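# Put the cylinder and water bottle into the box

## Task

Get both the black cylinder and the water bottle inside the cardboard box, with the box still upright on the table, and finish with neither hand in contact with the box or either object.

## Robot and tools

Robot: two arms, left_arm (base near y = +0.299 m) and right_arm (base near y = -0.345 m). Each ends in a five-finger hand. right_arm has a right hand and left_arm a mirrored left hand. Any object that leaves the table, or is set down off it and left there, fails the task. Loose objects can get brief pushes from outside.

Frames: the scene frame has +z up, +x out over the table and +y toward left_arm, with its origin at table height midway between the nominal bases. Each arm's reported hand pose is in that arm's own base frame. The table and the fixed cameras use the scene frame. Motion offsets use the axes of that arm's current Hand target. The hand point sits 0.05 m in front of the palm and 0.15 m out from the wrist face. Its +z runs along the straight fingers, +y comes out of the palm, and +x runs across the palm away from the thumb on the right hand (toward the thumb on the left hand). Straight fingers reach 0.06 to 0.07 m past the point and lie 0.06 m behind it along -y. A wrist bracket on the little-finger side can strike things.

Row layout (used by execute_actions and move): one flat list of 28 numbers, each in [-1, 1], always covering both arms. Order: left_arm dx, dy, dz, rx, ry, rz; then left hand thumb_turn, thumb_bend, index, middle, ring, little, force_limit, speed; then the same 14 for right_arm. The six pose numbers are an offset, not a pose. They count from the arm's Hand target as it stood when the action or move began, along that target's axes. 1.0 equals 0.6 m or 180 degrees, and rx, ry, rz form a single rotation vector. Six zeros re-request the current Hand target. The six finger numbers are absolute targets: -1 open (straight, thumb beside the palm) and +1 closed (thumb across the palm, fingers curled). force_limit maps -1..+1 to about 0..10 N at the fingertip (0..15 N for the two thumb motors). speed rises from near zero at -1 to full at +0.48 and stays full above that. No value means keep as is: to leave a hand alone, repeat the eight hand numbers last sent for it. If none were sent yet, use its hand_measured six values plus hand_force_limit and hand_speed.

execute_actions(actions, cameras): actions is a list of actions. Each action is a list of up to 15 rows, one per 1/30 s step, and lasts 0.5 s. A short action holds its last row. All rows in one action count from the same start pose. cameras lists names, or ["all"], or []. An empty actions list returns images.

move(target, speed, blend, blocking, cameras): target is one 28-number row, or up to 15 rows, all counted from the same starting Hand targets, not from each other. speed is the path top speed in m/s (0.002 to 4.3, default 0.25; rotation limited to twice that in rad/s), one value or one per target. blend (m) rounds corners between listed targets; 0 stops at each. The whole list shares 10 s. blocking=false returns after about 0.5 s while the move continues. The result adds a move: line, such as done, off_target, moving, held or fault, plus limits=paced (pose clipped) or limits=held (steps withheld). Paths do not avoid obstacles or the other arm. Route around an arm's own base, not close past it.

wait(seconds 0 to 10) lets time run. stop brakes a running move. zoom_image(camera, region=[x0, y0, x1, y1] in pixels, at most 504 by 504) magnifies the newest image of cam_high, cam_low, cam_left_wrist or cam_right_wrist (each 672x504). show_instructions shows the reference pages. finished_scene (scene 1) ends the scene for good.

Results: end_effector_position (m) and end_effector_quat_wxyz in the base frame; Hand target (the next offsets start from this); joint positions, velocities and torques; motor temperatures; hand_measured, hand_stopped_by (moving, target, force, stalled, fault) and hand_load_n (fingertip load in N, positive when pushed open). A lost grip shows as load near 0. Hands often rest 1 to 3 cm (up to 5 cm) short of the command, mostly low. Waiting does not close that gap; send the remainder as an offset. Each step clips orientation to within 40 degrees of the measured one.

Gripping: with thumb_turn near +1, the hand closes on items about 0.035 to 0.065 m across, or a handle down to 0.025 m. For a gentle grip, close at speed -0.94 or slower. To squeeze harder, raise force_limit and send a more-closed target. To release, send a target more open than hand_measured.

Avoid: dropping or releasing moving objects, tipping the box, fast impacts, pushing far past contact, arms touching or one hand gripping the other, heavy finger strain, and long stretched or stalled pushes. Motors show MOTOR HOT at 85 °C and fault at 100 °C, and the arm then drops for 30 to 60 s.

Each tool is called after "Emit:" by a JSON object that holds its "fn" and its "kwargs", one argument or row to a line.

Reference images:

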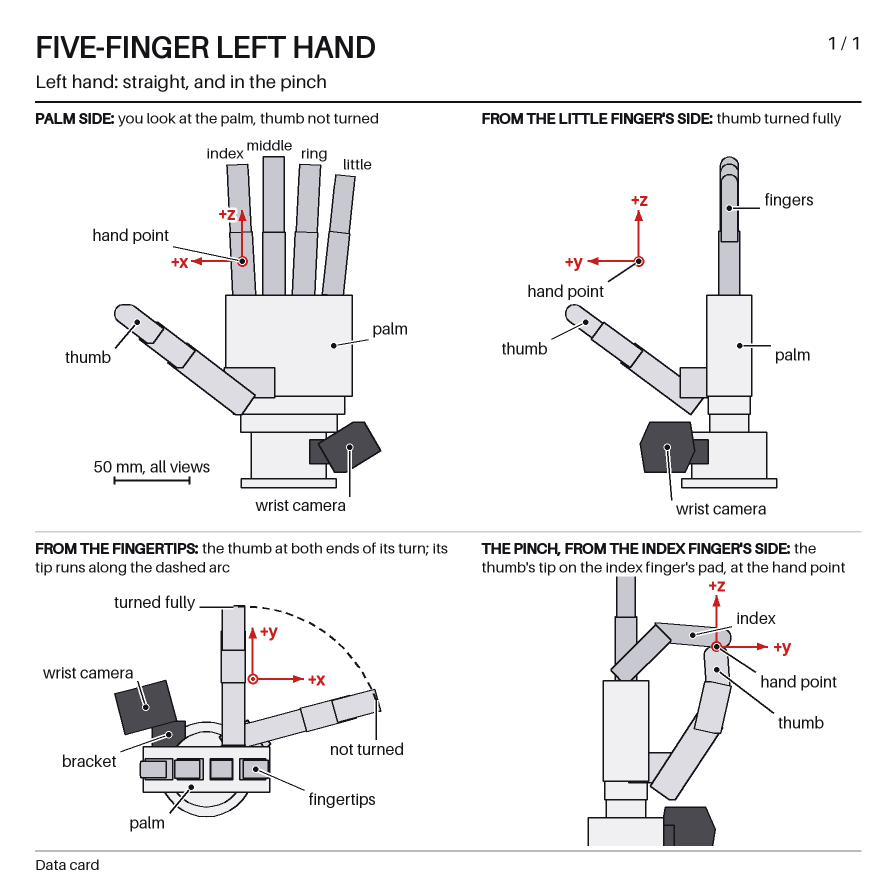

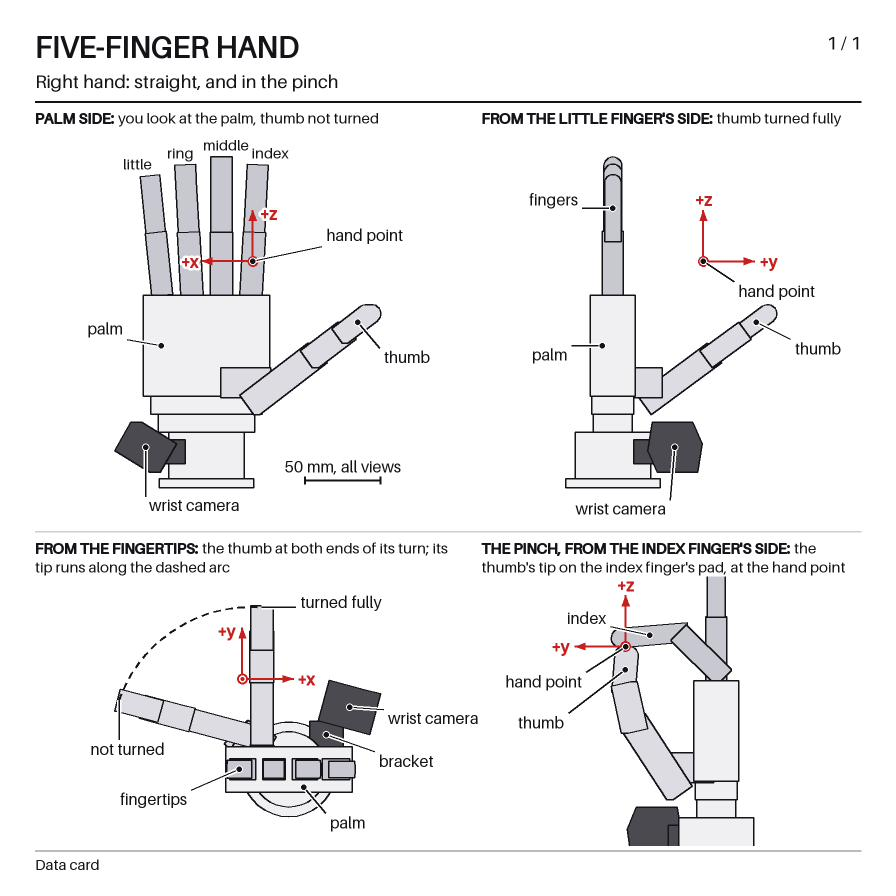

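## Session

Emit:
{"fn": "execute_actions", "kwargs": {
  "actions": []
}}

Scene clock: 0.00 s.
left_arm: end_effector_position=(+0.0275, -0.2759, +0.1125) hand_measured=(-1.000, -1.000, -1.000, -1.000, -1.000, -1.000) hand_load_n=(+0.0, +0.0, +0.0, +0.5, +0.0, +0.0) hand_stopped_by=(target, target, target, target, target, target) hand_force_limit=0.00 hand_speed=-0.80 end_effector_quat_wxyz=(+0.117, +0.674, -0.722, +0.103) | right_arm: end_effector_position=(+0.5411, -0.1662, +0.0976) hand_measured=(-1.000, -1.000, -1.000, -1.000, -1.000, -1.000) hand_load_n=(+0.0, +0.0, +0.0, +0.0, +0.0, +0.0) hand_stopped_by=(target, target, target, target, target, target) hand_force_limit=0.00 hand_speed=-0.80 end_effector_quat_wxyz=(+0.110, -0.623, +0.752, +0.185)
Joint positions: left_arm=[-1.106 0.861 0.587 -1.029 0.166 -1.059] | right_arm=[-0.437 2.244 2.087 -1.668 -0.356 -0.296]
Joint velocities: within noise
Joint torques (N m): no reading
Motor temperatures (°C): left_arm=[19 20 23 18 21 22] | right_arm=[21 19 19 21 19 20]
Heat: left arm: hottest elbow 23 °C; right arm: hottest waist 21 °C.
Hand target: left_arm +0.0309, -0.2826, +0.1214; +0.120, +0.672, -0.721, +0.113 | right_arm +0.5464, -0.1687, +0.1011; +0.113, -0.625, +0.752, +0.178

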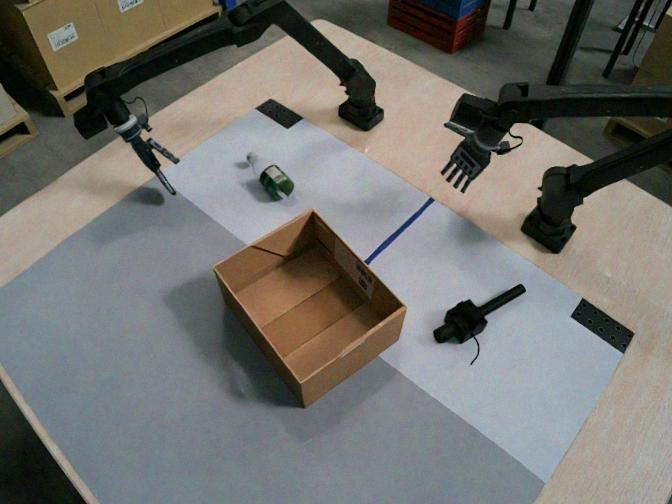

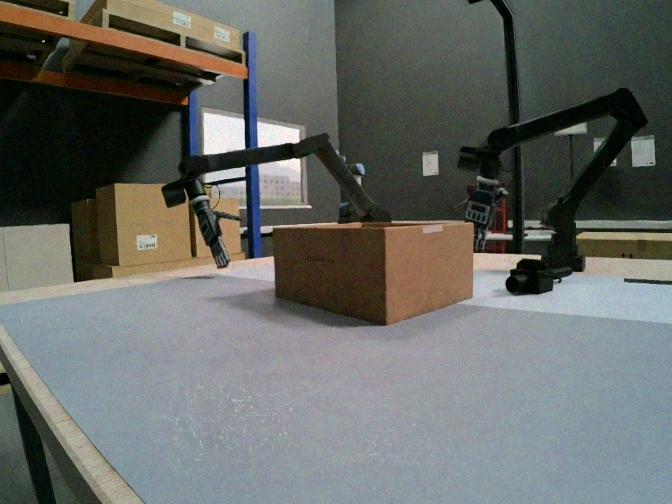

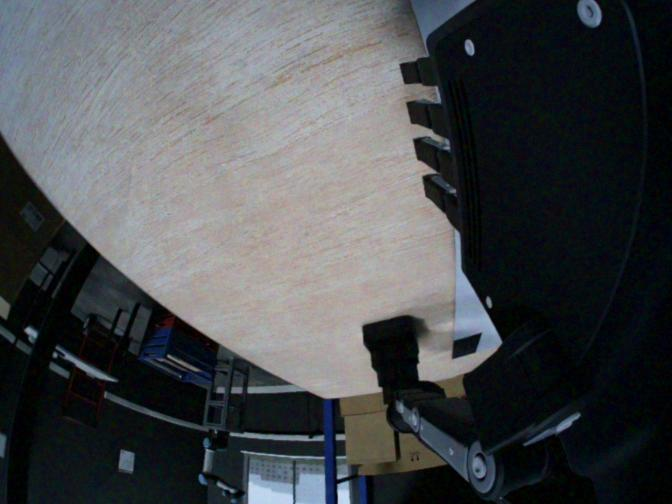

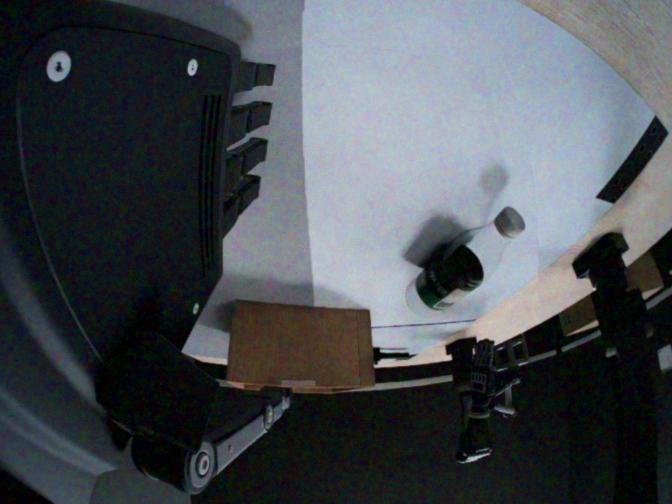

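Emit:
{"fn": "zoom_image", "kwargs": {
  "camera": "cam_high",
  "region": [400, 260, 560, 380]
}}

Emit:
{"fn": "zoom_image", "kwargs": {
  "camera": "cam_high",
  "region": [220, 130, 320, 220]
}}

Emit:
{"fn": "zoom_image", "kwargs": {
  "camera": "cam_low",
  "region": [440, 180, 620, 320]
}}

Emit:
{"fn": "zoom_image", "kwargs": {
  "camera": "cam_right_wrist",
  "region": [340, 160, 560, 340]
}}

Scaled by 3.150 from the camera's 672x504 image, which has a finer 960x720 frame.

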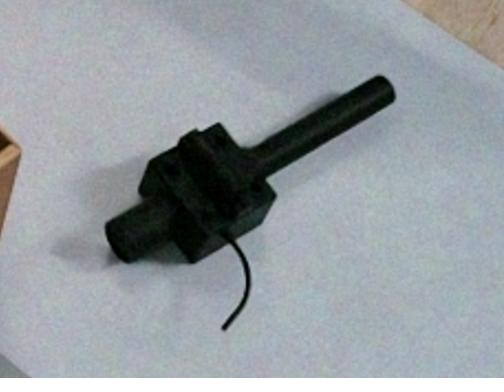

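Scaled by 5.040 from the camera's 672x504 image, which has a finer 960x720 frame.

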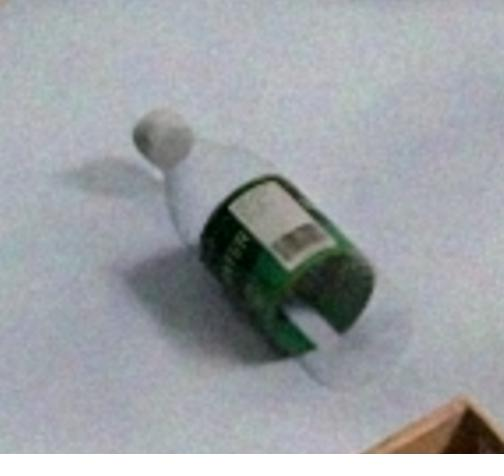

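Scaled by 2.800 from the camera's 672x504 image, which has a finer 960x720 frame.

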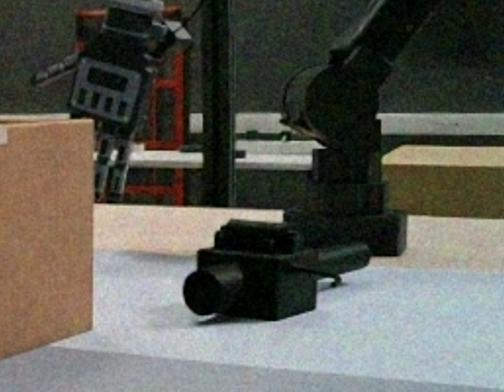

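Scaled by 2.291 from the camera's 672x504 image, which has a finer 960x720 frame.

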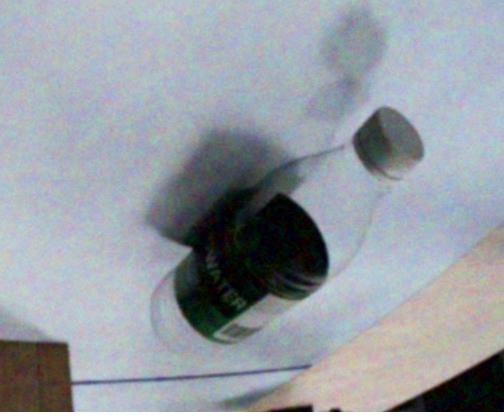

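Emit:
{"fn": "move", "kwargs": {
  "target": [
    [0.0325,0,-0.0943,0.05,-0.045,-0.065,1,-1,-1,-1,-1,-1,0,0,-0.052,0.017,-0.122,0,0,0,1,-1,-1,-1,-1,-1,0,0],
    [-0.3938,-0.5733,-0.2737,0.2793,-0.2526,-0.3663,1,-1,-1,-1,-1,-1,0,0,-0.275,0.348,0.020,0.288,0.1234,-0.0499,1,-1,-1,-1,-1,-1,0,0]
  ],
  "blend": [0.03,0],
  "speed": 0.3,
  "cameras": ["all"]
}}

Scene clock: 168.73 s.
left_arm: end_effector_position=(+0.3763, -0.0293, +0.1844) hand_measured=(+1.000, -1.000, -1.000, -1.000, -1.000, -1.000) hand_load_n=(+0.0, +0.0, +0.0, +0.0, +0.0, +0.0) hand_stopped_by=(target, target, target, target, target, target) hand_force_limit=0.00 hand_speed=0.00 end_effector_quat_wxyz=(-0.381, +0.909, -0.162, +0.038) | right_arm: end_effector_position=(+0.3688, +0.0149, +0.1790) hand_measured=(+1.000, -1.000, -1.000, -1.000, -1.000, -1.000) hand_load_n=(+0.0, +0.0, +0.0, +0.0, +0.0, +0.0) hand_stopped_by=(target, target, target, target, target, target) hand_force_limit=0.00 hand_speed=0.00 end_effector_quat_wxyz=(+0.238, -0.596, +0.709, -0.292)
Joint positions: left_arm=[-0.33 1.268 1.076 -1.435 -0.785 -1.572] | right_arm=[0.012 0.912 0.761 -0.656 0.14 0.13]
Joint torques (N m): left_arm=[1.14 -6.48 10.56 0.85 -0.7 -0.13] | right_arm=[1.14 -4.07 9.81 2.35 0.37 0.14]
Motor temperatures (°C): left_arm=[19 20 32 18 21 21] | right_arm=[21 23 26 21 19 20]
Heat: left arm: hottest elbow 32 °C; right arm: hottest elbow 26 °C.
Hand target: left_arm +0.3934, -0.0304, +0.2002; -0.378, +0.913, -0.143, +0.059 | right_arm +0.3730, +0.0171, +0.1812; +0.244, -0.589, +0.711, -0.295
Off the commanded pose: left_arm 0.023 m, 3 deg | right_arm 0.005 m, 1 deg.
move: off_target (left_arm)
camera_calibration:
cam_left_wrist: T_world_to_cam=[[0.528745, 0.566993, 0.631623, -0.295063], [0.628796, -0.761512, 0.157213, -0.291041], [0.570127, 0.314036, -0.759168, 0.0499101], [0, 0, 0, 1]] pos_world=[0.310564, -0.0700064, 0.270014]
cam_right_wrist: T_world_to_cam=[[-0.699082, -0.0922418, -0.709067, 0.392284], [-0.365578, 0.898348, 0.243565, 0.0763961], [0.614522, 0.429491, -0.66174, 0.00432416], [0, 0, 0, 1]] pos_world=[0.29951, -0.0343025, 0.262409]

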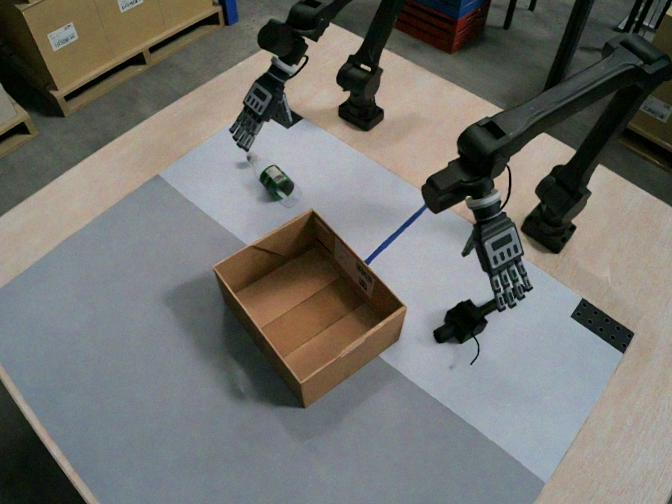

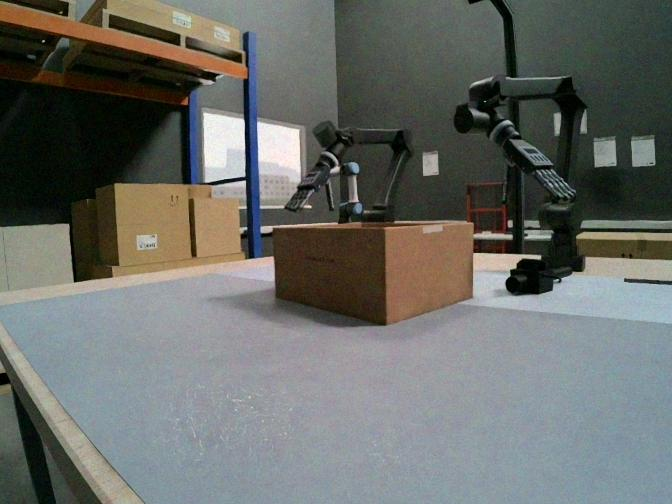

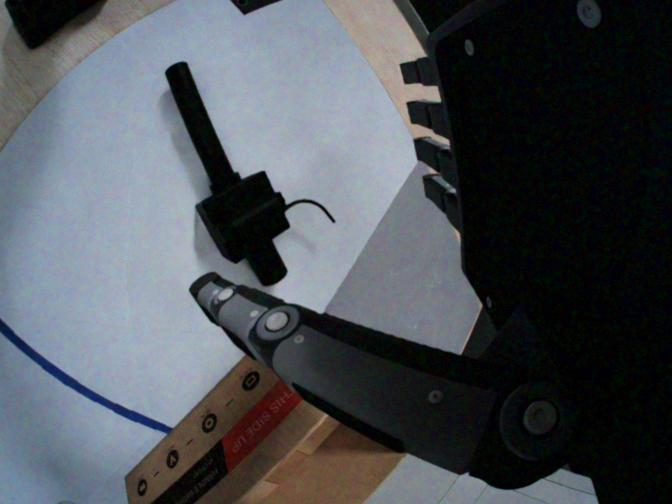

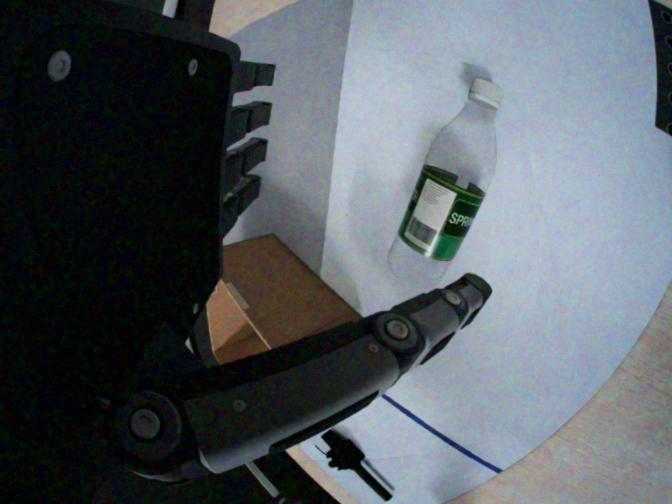

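Emit:
{"fn": "zoom_image", "kwargs": {
  "camera": "cam_left_wrist",
  "region": [150, 50, 350, 300]
}}

Emit:
{"fn": "zoom_image", "kwargs": {
  "camera": "cam_low",
  "region": [450, 180, 630, 320]
}}

Scaled by 2.016 from the camera's 672x504 image, which has a finer 960x720 frame.

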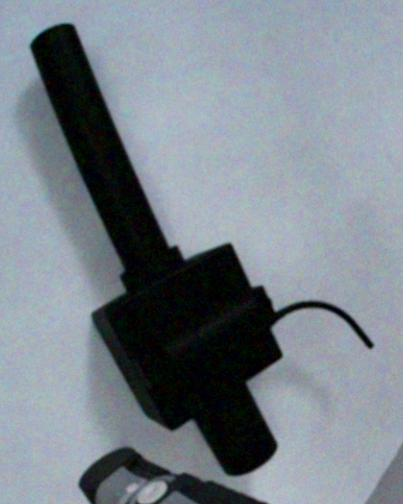

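Scaled by 2.800 from the camera's 672x504 image, which has a finer 960x720 frame.

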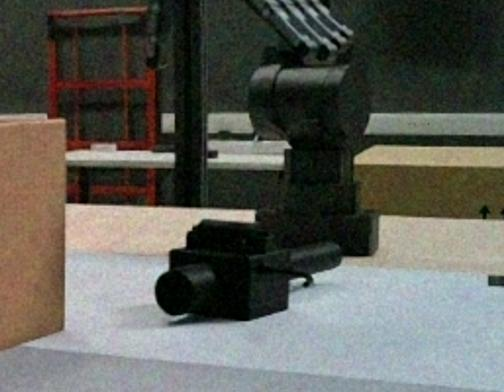

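Emit:
{"fn": "zoom_image", "kwargs": {
  "camera": "cam_high",
  "region": [425, 290, 500, 370]
}}

Emit:
{"fn": "zoom_image", "kwargs": {
  "camera": "cam_left_wrist",
  "region": [185, 160, 285, 260]
}}

Scaled by 6.300 from the camera's 672x504 image, which has a finer 960x720 frame.

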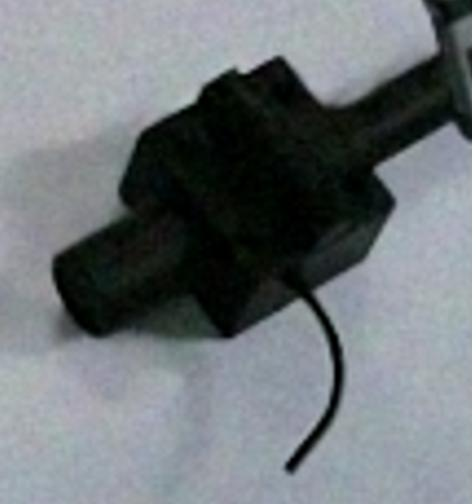

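Scaled by 5.040 from the camera's 672x504 image, which has a finer 960x720 frame.

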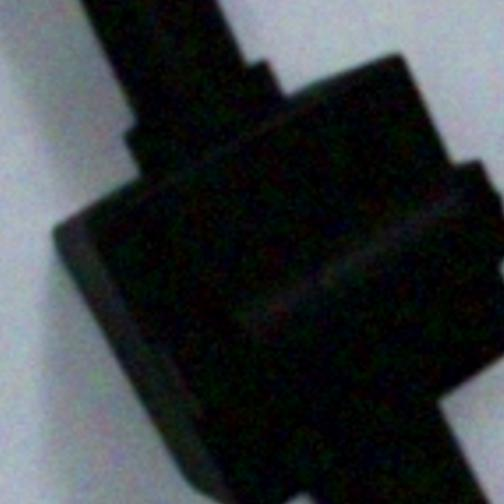

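Emit:
{"fn": "move", "kwargs": {
  "target": [
    [0.0195,0.079,0.121,0,0,0,1,-1,-1,-1,-1,-1,0,0,-0.0475,0.077,0.0644,0,0,0,1,-1,-1,-1,-1,-1,0,0],
    [0.0195,0.079,0.121,0,0,0,1,-1,-1,-1,-1,-1,0,0,-0.0475,0.1985,0.186,0,0,0,1,-1,-1,-1,-1,-1,0,0]
  ],
  "blend": [0.01,0],
  "speed": [0.2,0.12],
  "cameras": ["all"]
}}

Scene clock: 303.70 s.
left_arm: end_effector_position=(+0.4053, -0.0209, +0.1126) hand_measured=(+1.000, -1.000, -1.000, -1.000, -1.000, -1.000) hand_load_n=(+0.0, +0.0, +0.0, +0.0, +0.0, +0.0) hand_stopped_by=(target, target, target, target, target, target) hand_force_limit=0.00 hand_speed=0.00 end_effector_quat_wxyz=(-0.379, +0.912, -0.149, +0.054) | right_arm: end_effector_position=(+0.3685, +0.0424, +0.0156) hand_measured=(+1.000, -1.000, -1.000, -1.000, -1.000, -1.000) hand_load_n=(-0.5, +0.0, +0.0, +0.0, +0.0, +0.0) hand_stopped_by=(target, target, target, target, target, target) hand_force_limit=0.00 hand_speed=0.00 end_effector_quat_wxyz=(+0.237, -0.595, +0.710, -0.293)
Joint positions: left_arm=[-0.284 1.362 0.964 -1.152 -0.786 -1.523] | right_arm=[0.114 1.177 0.446 -0.091 0.213 0.207]
Joint torques (N m): left_arm=[1.38 -7.82 7.56 1.16 -0.63 0.08] | right_arm=[1.38 -5.36 7.84 2.32 0.41 0.14]
Heat: left arm: hottest elbow 34 °C; right arm: hottest elbow 25 °C.
Hand target: left_arm +0.4100, -0.0170, +0.1154; -0.378, +0.913, -0.143, +0.059 | right_arm +0.3731, +0.0459, +0.0180; +0.244, -0.589, +0.711, -0.295
Off the commanded pose: left_arm 0.007 m, 1 deg | right_arm 0.006 m, 1 deg.
move: done
camera_calibration:
cam_left_wrist: T_world_to_cam=[[0.497102, 0.580455, 0.644951, -0.258223], [0.630556, -0.752267, 0.191033, -0.295926], [0.596061, 0.311715, -0.739963, -0.0363775], [0, 0, 0, 1]] pos_world=[0.336644, -0.0613888, 0.196155]
cam_right_wrist: T_world_to_cam=[[-0.699933, -0.0905062, -0.708451, 0.278983], [-0.362245, 0.899869, 0.24293, 0.0901148], [0.615526, 0.426667, -0.662633, -0.115662], [0, 0, 0, 1]] pos_world=[0.299106, -0.00649286, 0.0991127]

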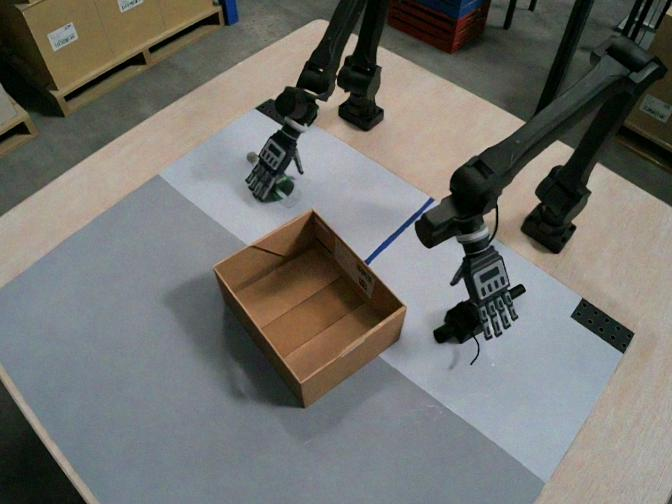

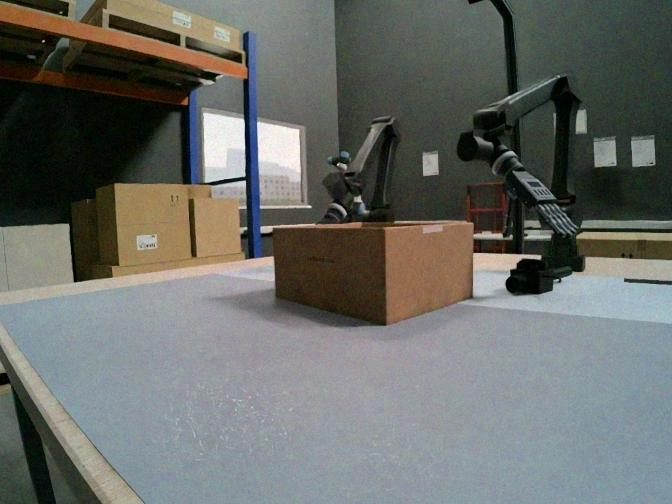

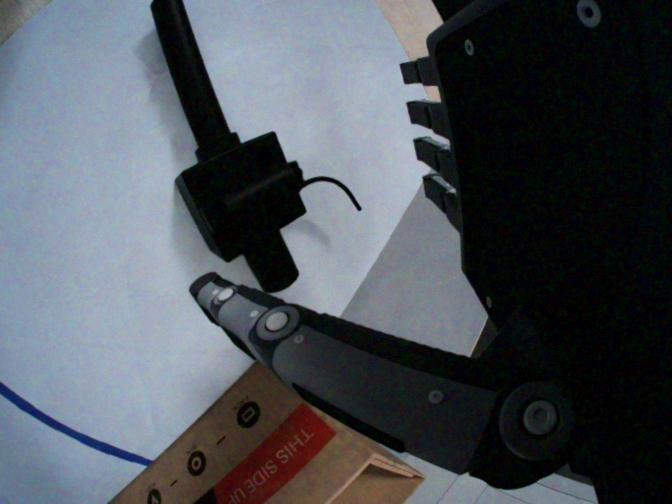

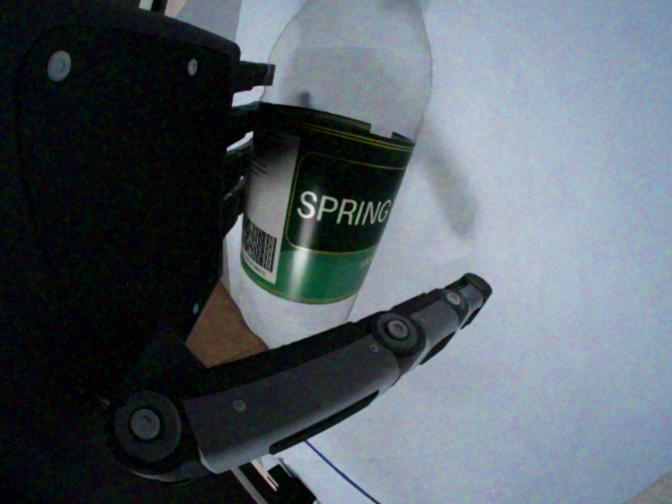

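Emit:
{"fn": "move", "kwargs": {
  "target": [
    [-0.0445,0.0295,0.0175,0,0,0,1,-1,-1,-1,-1,-1,0,0,0,0,0,0,0,0,1,0.5,0.6,0.6,0.6,0.6,0,-0.6],
    [-0.0445,0.1172,0.1052,0,0,0,1,-1,-1,-1,-1,-1,0,0,0,0,0,0,0,0,1,0.5,0.6,0.6,0.6,0.6,0,-0.6]
  ],
  "blend": [0.005,0],
  "speed": [0.1,0.06],
  "cameras": ["all"]
}}

Scene clock: 368.33 s.
left_arm: end_effector_position=(+0.3813, -0.0139, +0.0246) hand_measured=(+1.000, -1.000, -1.000, -1.000, -1.000, -1.000) hand_load_n=(+0.0, +0.0, +0.0, +0.0, +0.0, +0.0) hand_stopped_by=(target, target, target, target, target, target) hand_force_limit=0.00 hand_speed=0.00 end_effector_quat_wxyz=(-0.379, +0.912, -0.147, +0.058) | right_arm: end_effector_position=(+0.3686, +0.0423, +0.0157) hand_measured=(+1.000, -0.652, -0.270, -0.234, -0.232, -0.198) hand_load_n=(+17.5, +28.5, +0.5, +8.5, +3.0, +13.5) hand_stopped_by=(target, force, force, force, force, force) hand_force_limit=0.00 hand_speed=-0.60 end_effector_quat_wxyz=(+0.237, -0.594, +0.711, -0.293)
Joint positions: left_arm=[-0.284 1.427 0.76 -0.875 -0.786 -1.523] | right_arm=[0.114 1.177 0.446 -0.091 0.214 0.208]
Joint torques (N m): left_arm=[0.32 -6.53 6.01 1.06 -0.64 -0.1] | right_arm=[1.38 -5.25 7.82 2.3 0.39 0.12]
Heat: left arm: hottest elbow 32 °C; right arm: hottest elbow 24 °C.
Hand target: left_arm +0.3829, -0.0136, +0.0209; -0.378, +0.913, -0.143, +0.059 | right_arm +0.3730, +0.0459, +0.0179; +0.244, -0.589, +0.711, -0.295
Off the commanded pose: left_arm 0.004 m, 0 deg | right_arm 0.006 m, 1 deg.
move: done; blend cut to 0 m at target 1
camera_calibration:
cam_left_wrist: T_world_to_cam=[[0.492354, 0.581826, 0.647353, -0.191865], [0.629114, -0.751863, 0.197275, -0.258306], [0.601501, 0.31013, -0.736218, -0.091549], [0, 0, 0, 1]] pos_world=[0.312037, -0.0541866, 0.107762]
cam_right_wrist: T_world_to_cam=[[-0.699655, -0.0893904, -0.708867, 0.279014], [-0.361164, 0.9003, 0.24294, 0.0898266], [0.616477, 0.425991, -0.662184, -0.116056], [0, 0, 0, 1]] pos_world=[0.299201, -0.00649102, 0.0991112]

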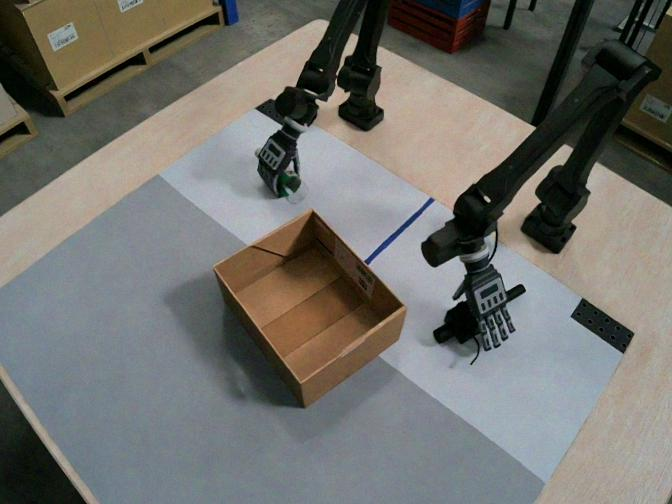

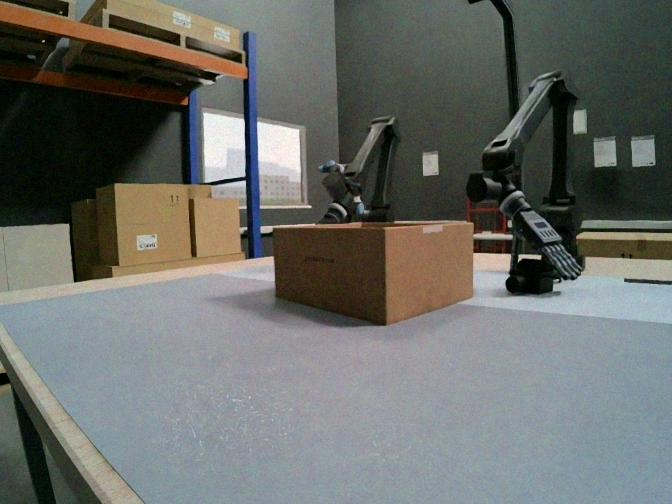

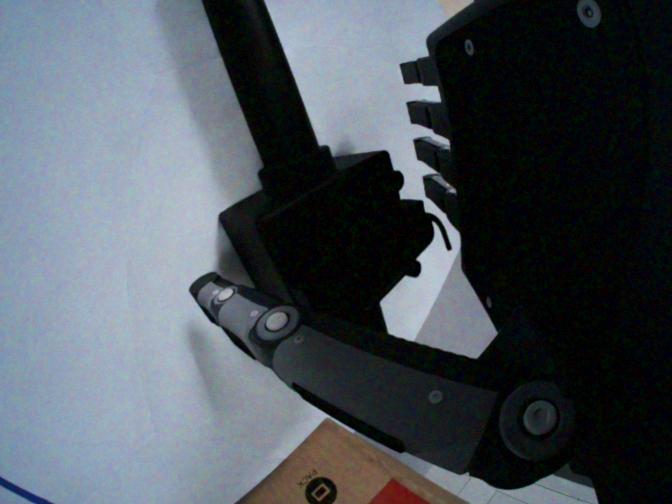

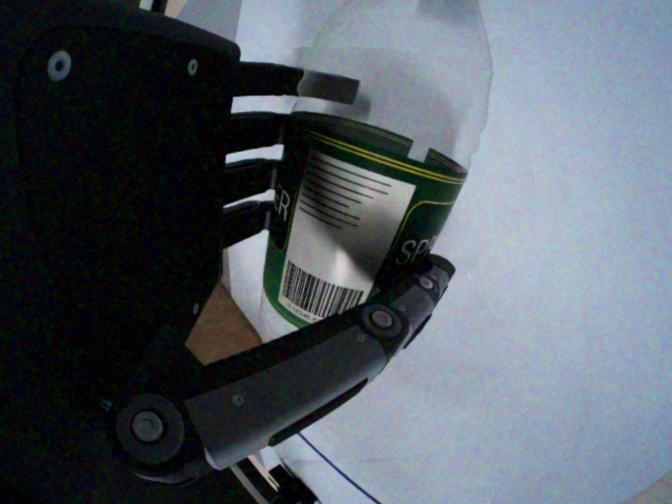

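Emit:
{"fn": "move", "kwargs": {
  "target": [0,0,0,0,0,0,1,0.5,0.3,0.3,-0.35,-0.35,0.1,-0.85,0,0,0,0,0,0,1,-0.67,0.6,0.6,0.6,0.6,0,-0.6],
  "cameras": ["all"]
}}

Scene clock: 377.10 s.
left_arm: end_effector_position=(+0.3813, -0.0139, +0.0246) hand_measured=(+1.000, -0.688, -0.378, -0.378, -0.350, -0.350) hand_load_n=(-1.0, +13.0, +7.5, +7.0, +0.0, +0.0) hand_stopped_by=(target, force, force, force, target, target) hand_force_limit=0.10 hand_speed=-0.85 end_effector_quat_wxyz=(-0.379, +0.912, -0.147, +0.058) | right_arm: end_effector_position=(+0.3686, +0.0423, +0.0157) hand_measured=(+1.000, -0.680, -0.270, -0.234, -0.232, -0.198) hand_load_n=(+15.0, +20.0, -0.5, +5.5, +1.5, +13.0) hand_stopped_by=(target, force, force, force, force, force) hand_force_limit=0.00 hand_speed=-0.60 end_effector_quat_wxyz=(+0.237, -0.594, +0.711, -0.293)
Joint positions: left_arm=[-0.284 1.427 0.76 -0.875 -0.786 -1.523] | right_arm=[0.114 1.177 0.446 -0.091 0.214 0.208]
Joint torques (N m): left_arm=[0.38 -6.59 5.98 1.14 -0.63 -0.1] | right_arm=[1.32 -5.3 7.8 2.29 0.39 0.12]
Heat: left arm: hottest elbow 31 °C; right arm: hottest elbow 24 °C.
Hand target: left_arm +0.3829, -0.0135, +0.0210; -0.378, +0.913, -0.143, +0.059 | right_arm +0.3730, +0.0459, +0.0179; +0.244, -0.589, +0.711, -0.295
Off the commanded pose: left_arm 0.004 m, 0 deg | right_arm 0.006 m, 1 deg.
move: done
camera_calibration:
cam_left_wrist: T_world_to_cam=[[0.492354, 0.581826, 0.647353, -0.191865], [0.629114, -0.751863, 0.197275, -0.258306], [0.601501, 0.31013, -0.736218, -0.091549], [0, 0, 0, 1]] pos_world=[0.312037, -0.0541866, 0.107762]
cam_right_wrist: T_world_to_cam=[[-0.699655, -0.0893904, -0.708867, 0.279014], [-0.361164, 0.9003, 0.24294, 0.0898266], [0.616477, 0.425991, -0.662184, -0.116056], [0, 0, 0, 1]] pos_world=[0.299201, -0.00649102, 0.0991112]

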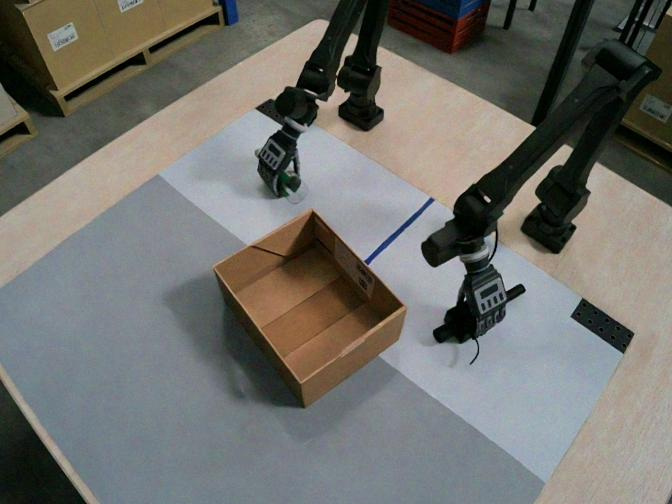

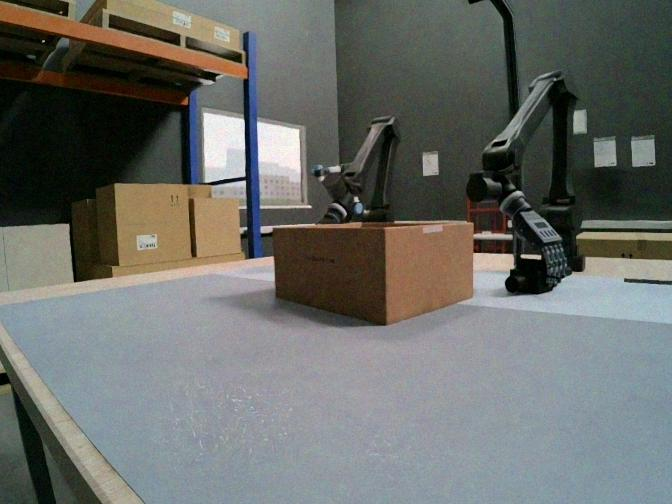

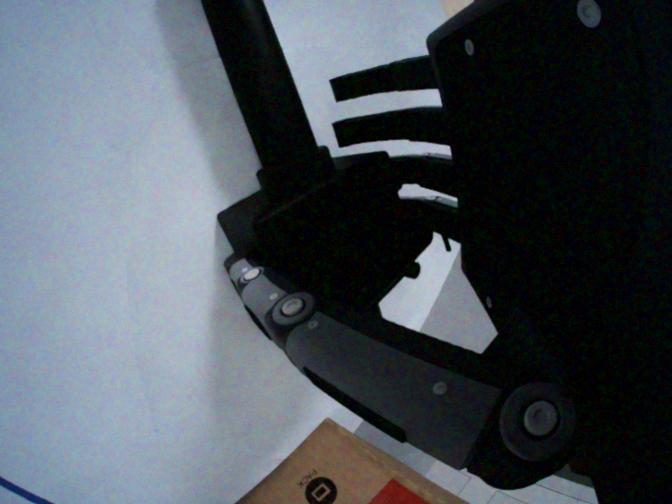

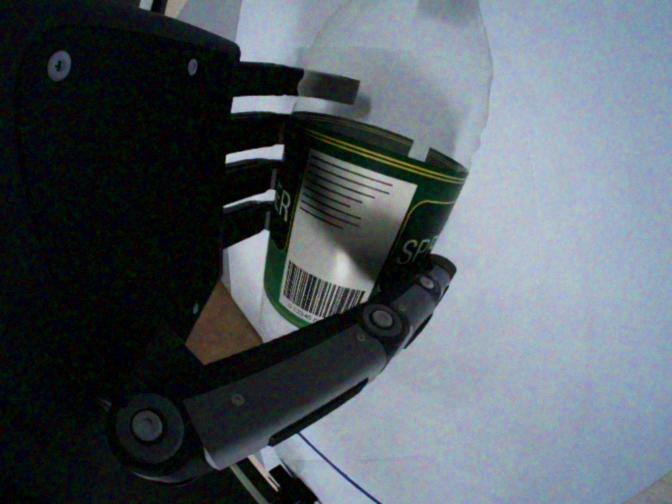

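Emit:
{"fn": "move", "kwargs": {
  "target": [0,-0.059,-0.059,0,0,0,1,0.5,0.3,0.3,-0.35,-0.35,0.1,-0.85,0,-0.059,-0.059,0,0,0,1,-0.67,0.6,0.6,0.6,0.6,0,-0.6],
  "cameras": ["all"],
  "speed": 0.08
}}

Scene clock: 383.53 s.
left_arm: end_effector_position=(+0.3663, -0.0098, +0.0542) hand_measured=(+1.000, -0.688, -0.378, -0.378, -0.350, -0.350) hand_load_n=(-0.5, +12.5, +7.5, +7.0, +0.5, +0.0) hand_stopped_by=(target, force, force, force, target, target) hand_force_limit=0.10 hand_speed=-0.85 end_effector_quat_wxyz=(-0.380, +0.911, -0.154, +0.042) | right_arm: end_effector_position=(+0.3556, +0.0408, +0.0476) hand_measured=(+1.000, -0.680, -0.270, -0.234, -0.232, -0.198) hand_load_n=(+14.5, +20.5, +0.5, +5.5, +1.0, +13.0) hand_stopped_by=(target, force, force, force, force, force) hand_force_limit=0.00 hand_speed=-0.60 end_effector_quat_wxyz=(+0.227, -0.598, +0.713, -0.286)
Joint positions: left_arm=[-0.284 1.353 0.785 -1.01 -0.785 -1.523] | right_arm=[0.114 1.06 0.487 -0.276 0.214 0.209]
Joint torques (N m): left_arm=[0.32 -7.18 9.42 0.18 -0.68 -0.09] | right_arm=[1.32 -5.19 11.67 1.42 0.37 0.11]
Heat: left arm: hottest elbow 31 °C; right arm: hottest elbow 24 °C.
Hand target: left_arm +0.3831, -0.0136, +0.0712; -0.378, +0.913, -0.143, +0.059 | right_arm +0.3730, +0.0459, +0.0679; +0.244, -0.590, +0.711, -0.295
Off the commanded pose: left_arm 0.024 m, 2 deg | right_arm 0.027 m, 2 deg.
move: off_target (left_arm, right_arm)
camera_calibration:
cam_left_wrist: T_world_to_cam=[[0.514397, 0.57615, 0.635175, -0.213538], [0.635393, -0.753492, 0.168898, -0.252407], [0.57591, 0.316705, -0.753675, -0.0516606], [0, 0, 0, 1]] pos_world=[0.299972, -0.0507958, 0.13933]
cam_right_wrist: T_world_to_cam=[[-0.718424, -0.0911758, -0.689604, 0.298243], [-0.354361, 0.90106, 0.250037, 0.075842], [0.598577, 0.424002, -0.679653, -0.078923], [0, 0, 0, 1]] pos_world=[0.288382, -0.00768219, 0.133066]

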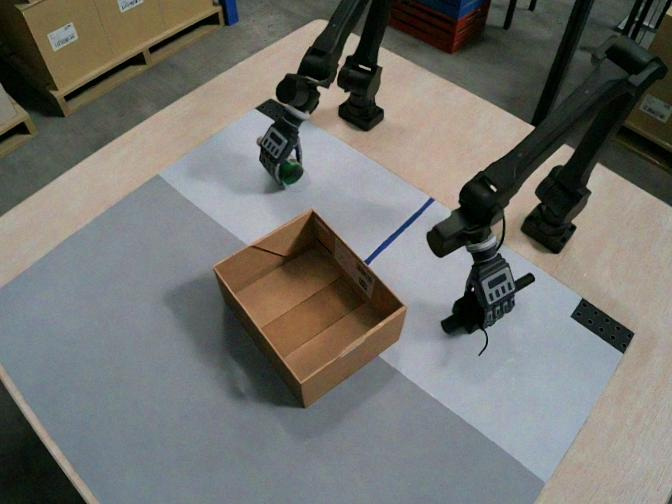

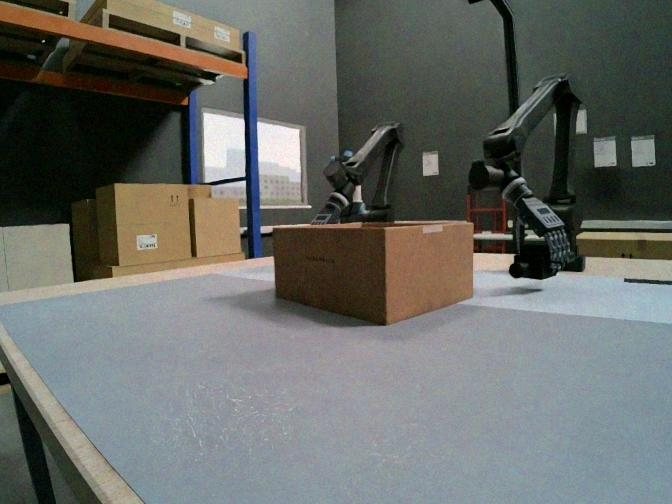

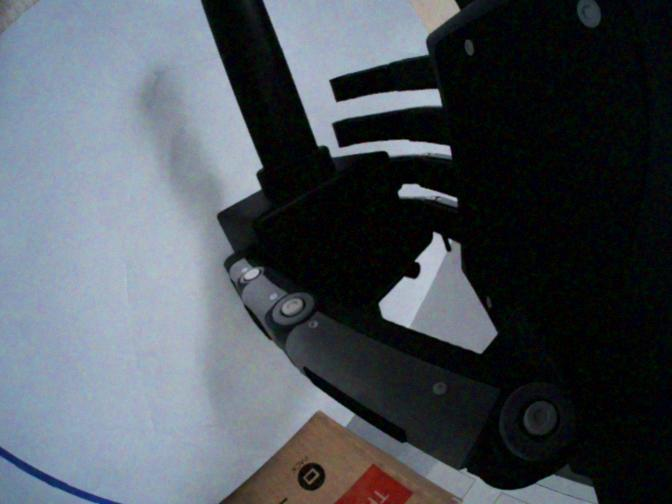

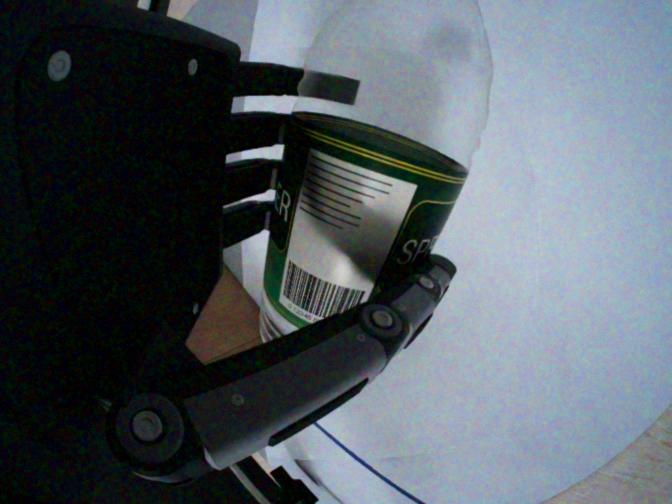

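Emit:
{"fn": "move", "kwargs": {
  "target": [
    [0,-0.211,-0.211,0,0,0,1,0.5,0.3,0.3,-0.35,-0.35,0.1,-0.85,0,-0.177,-0.177,0,0,0,1,-0.67,0.6,0.6,0.6,0.6,0,-0.6],
    [0.547,0.031,-0.453,0,0.320,0.320,1,0.5,0.3,0.3,-0.35,-0.35,0.1,-0.85,0,-0.177,-0.177,0,0,0,1,-0.67,0.6,0.6,0.6,0.6,0,-0.6]
  ],
  "cameras": ["all"],
  "blend": [0.03,0],
  "speed": 0.15
}}

Scene clock: 511.27 s.
left_arm: end_effector_position=(+0.6170, -0.2915, +0.2202) hand_measured=(+1.000, -0.688, -0.378, -0.378, -0.350, -0.350) hand_load_n=(-0.5, +12.5, +7.0, +7.0, +0.0, +0.0) hand_stopped_by=(target, force, force, force, target, target) hand_force_limit=0.10 hand_speed=-0.85 end_effector_quat_wxyz=(+0.236, -0.612, +0.709, -0.260) | right_arm: end_effector_position=(+0.3609, +0.0414, +0.1902) hand_measured=(+1.000, -0.680, -0.270, -0.234, -0.232, -0.198) hand_load_n=(+15.0, +20.5, +0.0, +5.5, +1.0, +12.5) hand_stopped_by=(target, force, force, force, force, force) hand_force_limit=0.00 hand_speed=-0.60 end_effector_quat_wxyz=(+0.223, -0.600, +0.714, -0.283)
Joint positions: left_arm=[-0.437 1.78 1.718 -0.816 -0.206 -0.216] | right_arm=[0.114 0.916 0.808 -0.751 0.214 0.209]
Joint torques (N m): left_arm=[-1.14 -15.68 13.14 2.26 -0.08 0.08] | right_arm=[1.38 -4.78 13.68 1.4 0.38 0.12]
Motor temperatures (°C): left_arm=[19 21 34 18 22 21] | right_arm=[21 20 32 21 19 20]
Heat: left arm: hottest elbow 34 °C; right arm: hottest elbow 32 °C.
Hand target: left_arm +0.6325, -0.3098, +0.2498; +0.248, -0.598, +0.704, -0.291 | right_arm +0.3730, +0.0460, +0.2181; +0.244, -0.590, +0.711, -0.295
Off the commanded pose: left_arm 0.038 m, 4 deg | right_arm 0.031 m, 3 deg.
move: off_target (left_arm, right_arm)
camera_calibration:
cam_left_wrist: T_world_to_cam=[[0.700284, -0.394384, 0.595033, -0.674285], [-0.615172, -0.756277, 0.22273, 0.106952], [0.362168, -0.522022, -0.772222, -0.0903105], [0, 0, 0, 1]] pos_world=[0.570693, -0.232185, 0.30766]
cam_right_wrist: T_world_to_cam=[[-0.725521, -0.0919519, -0.682029, 0.401611], [-0.351681, 0.901401, 0.25258, 0.0400907], [0.591557, 0.423109, -0.686323, 0.0183627], [0, 0, 0, 1]] pos_world=[0.294614, -0.00697825, 0.276387]

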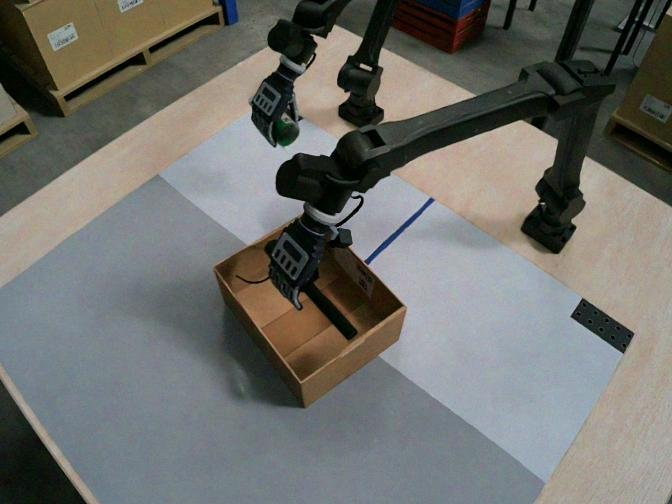

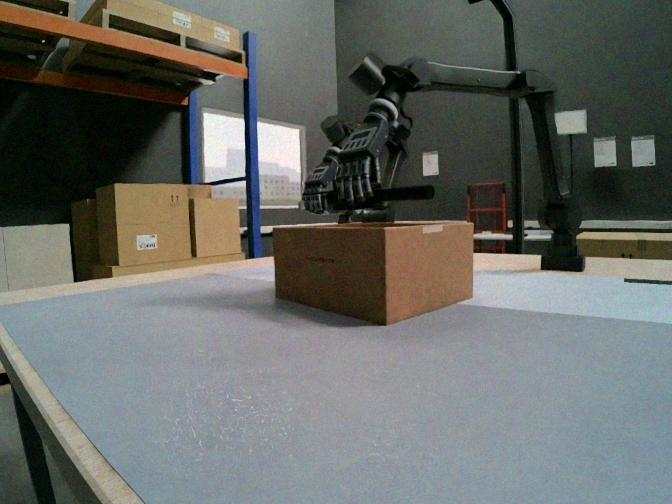

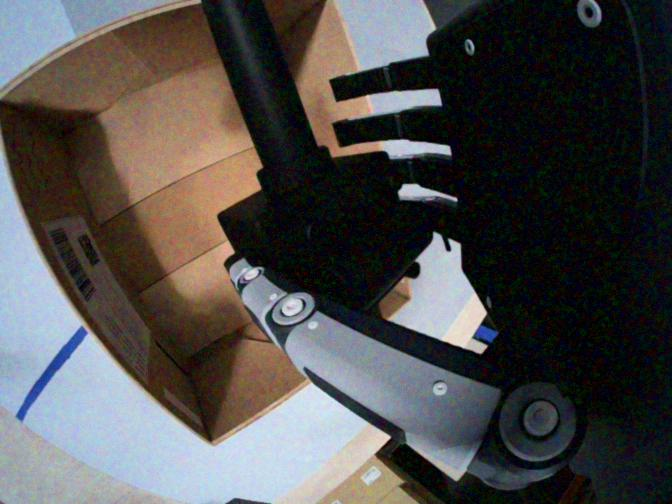

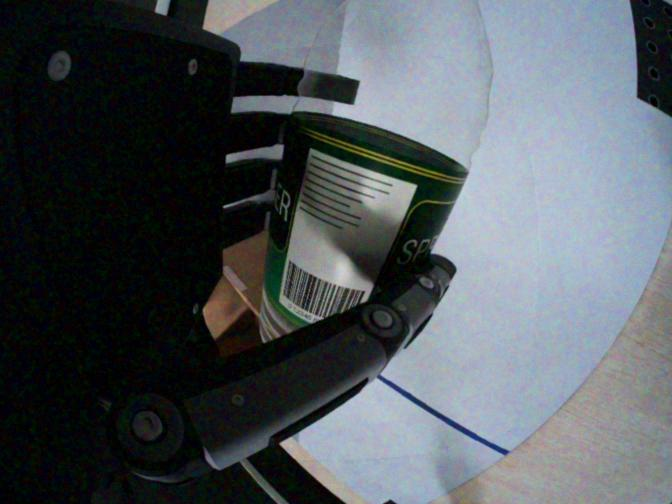

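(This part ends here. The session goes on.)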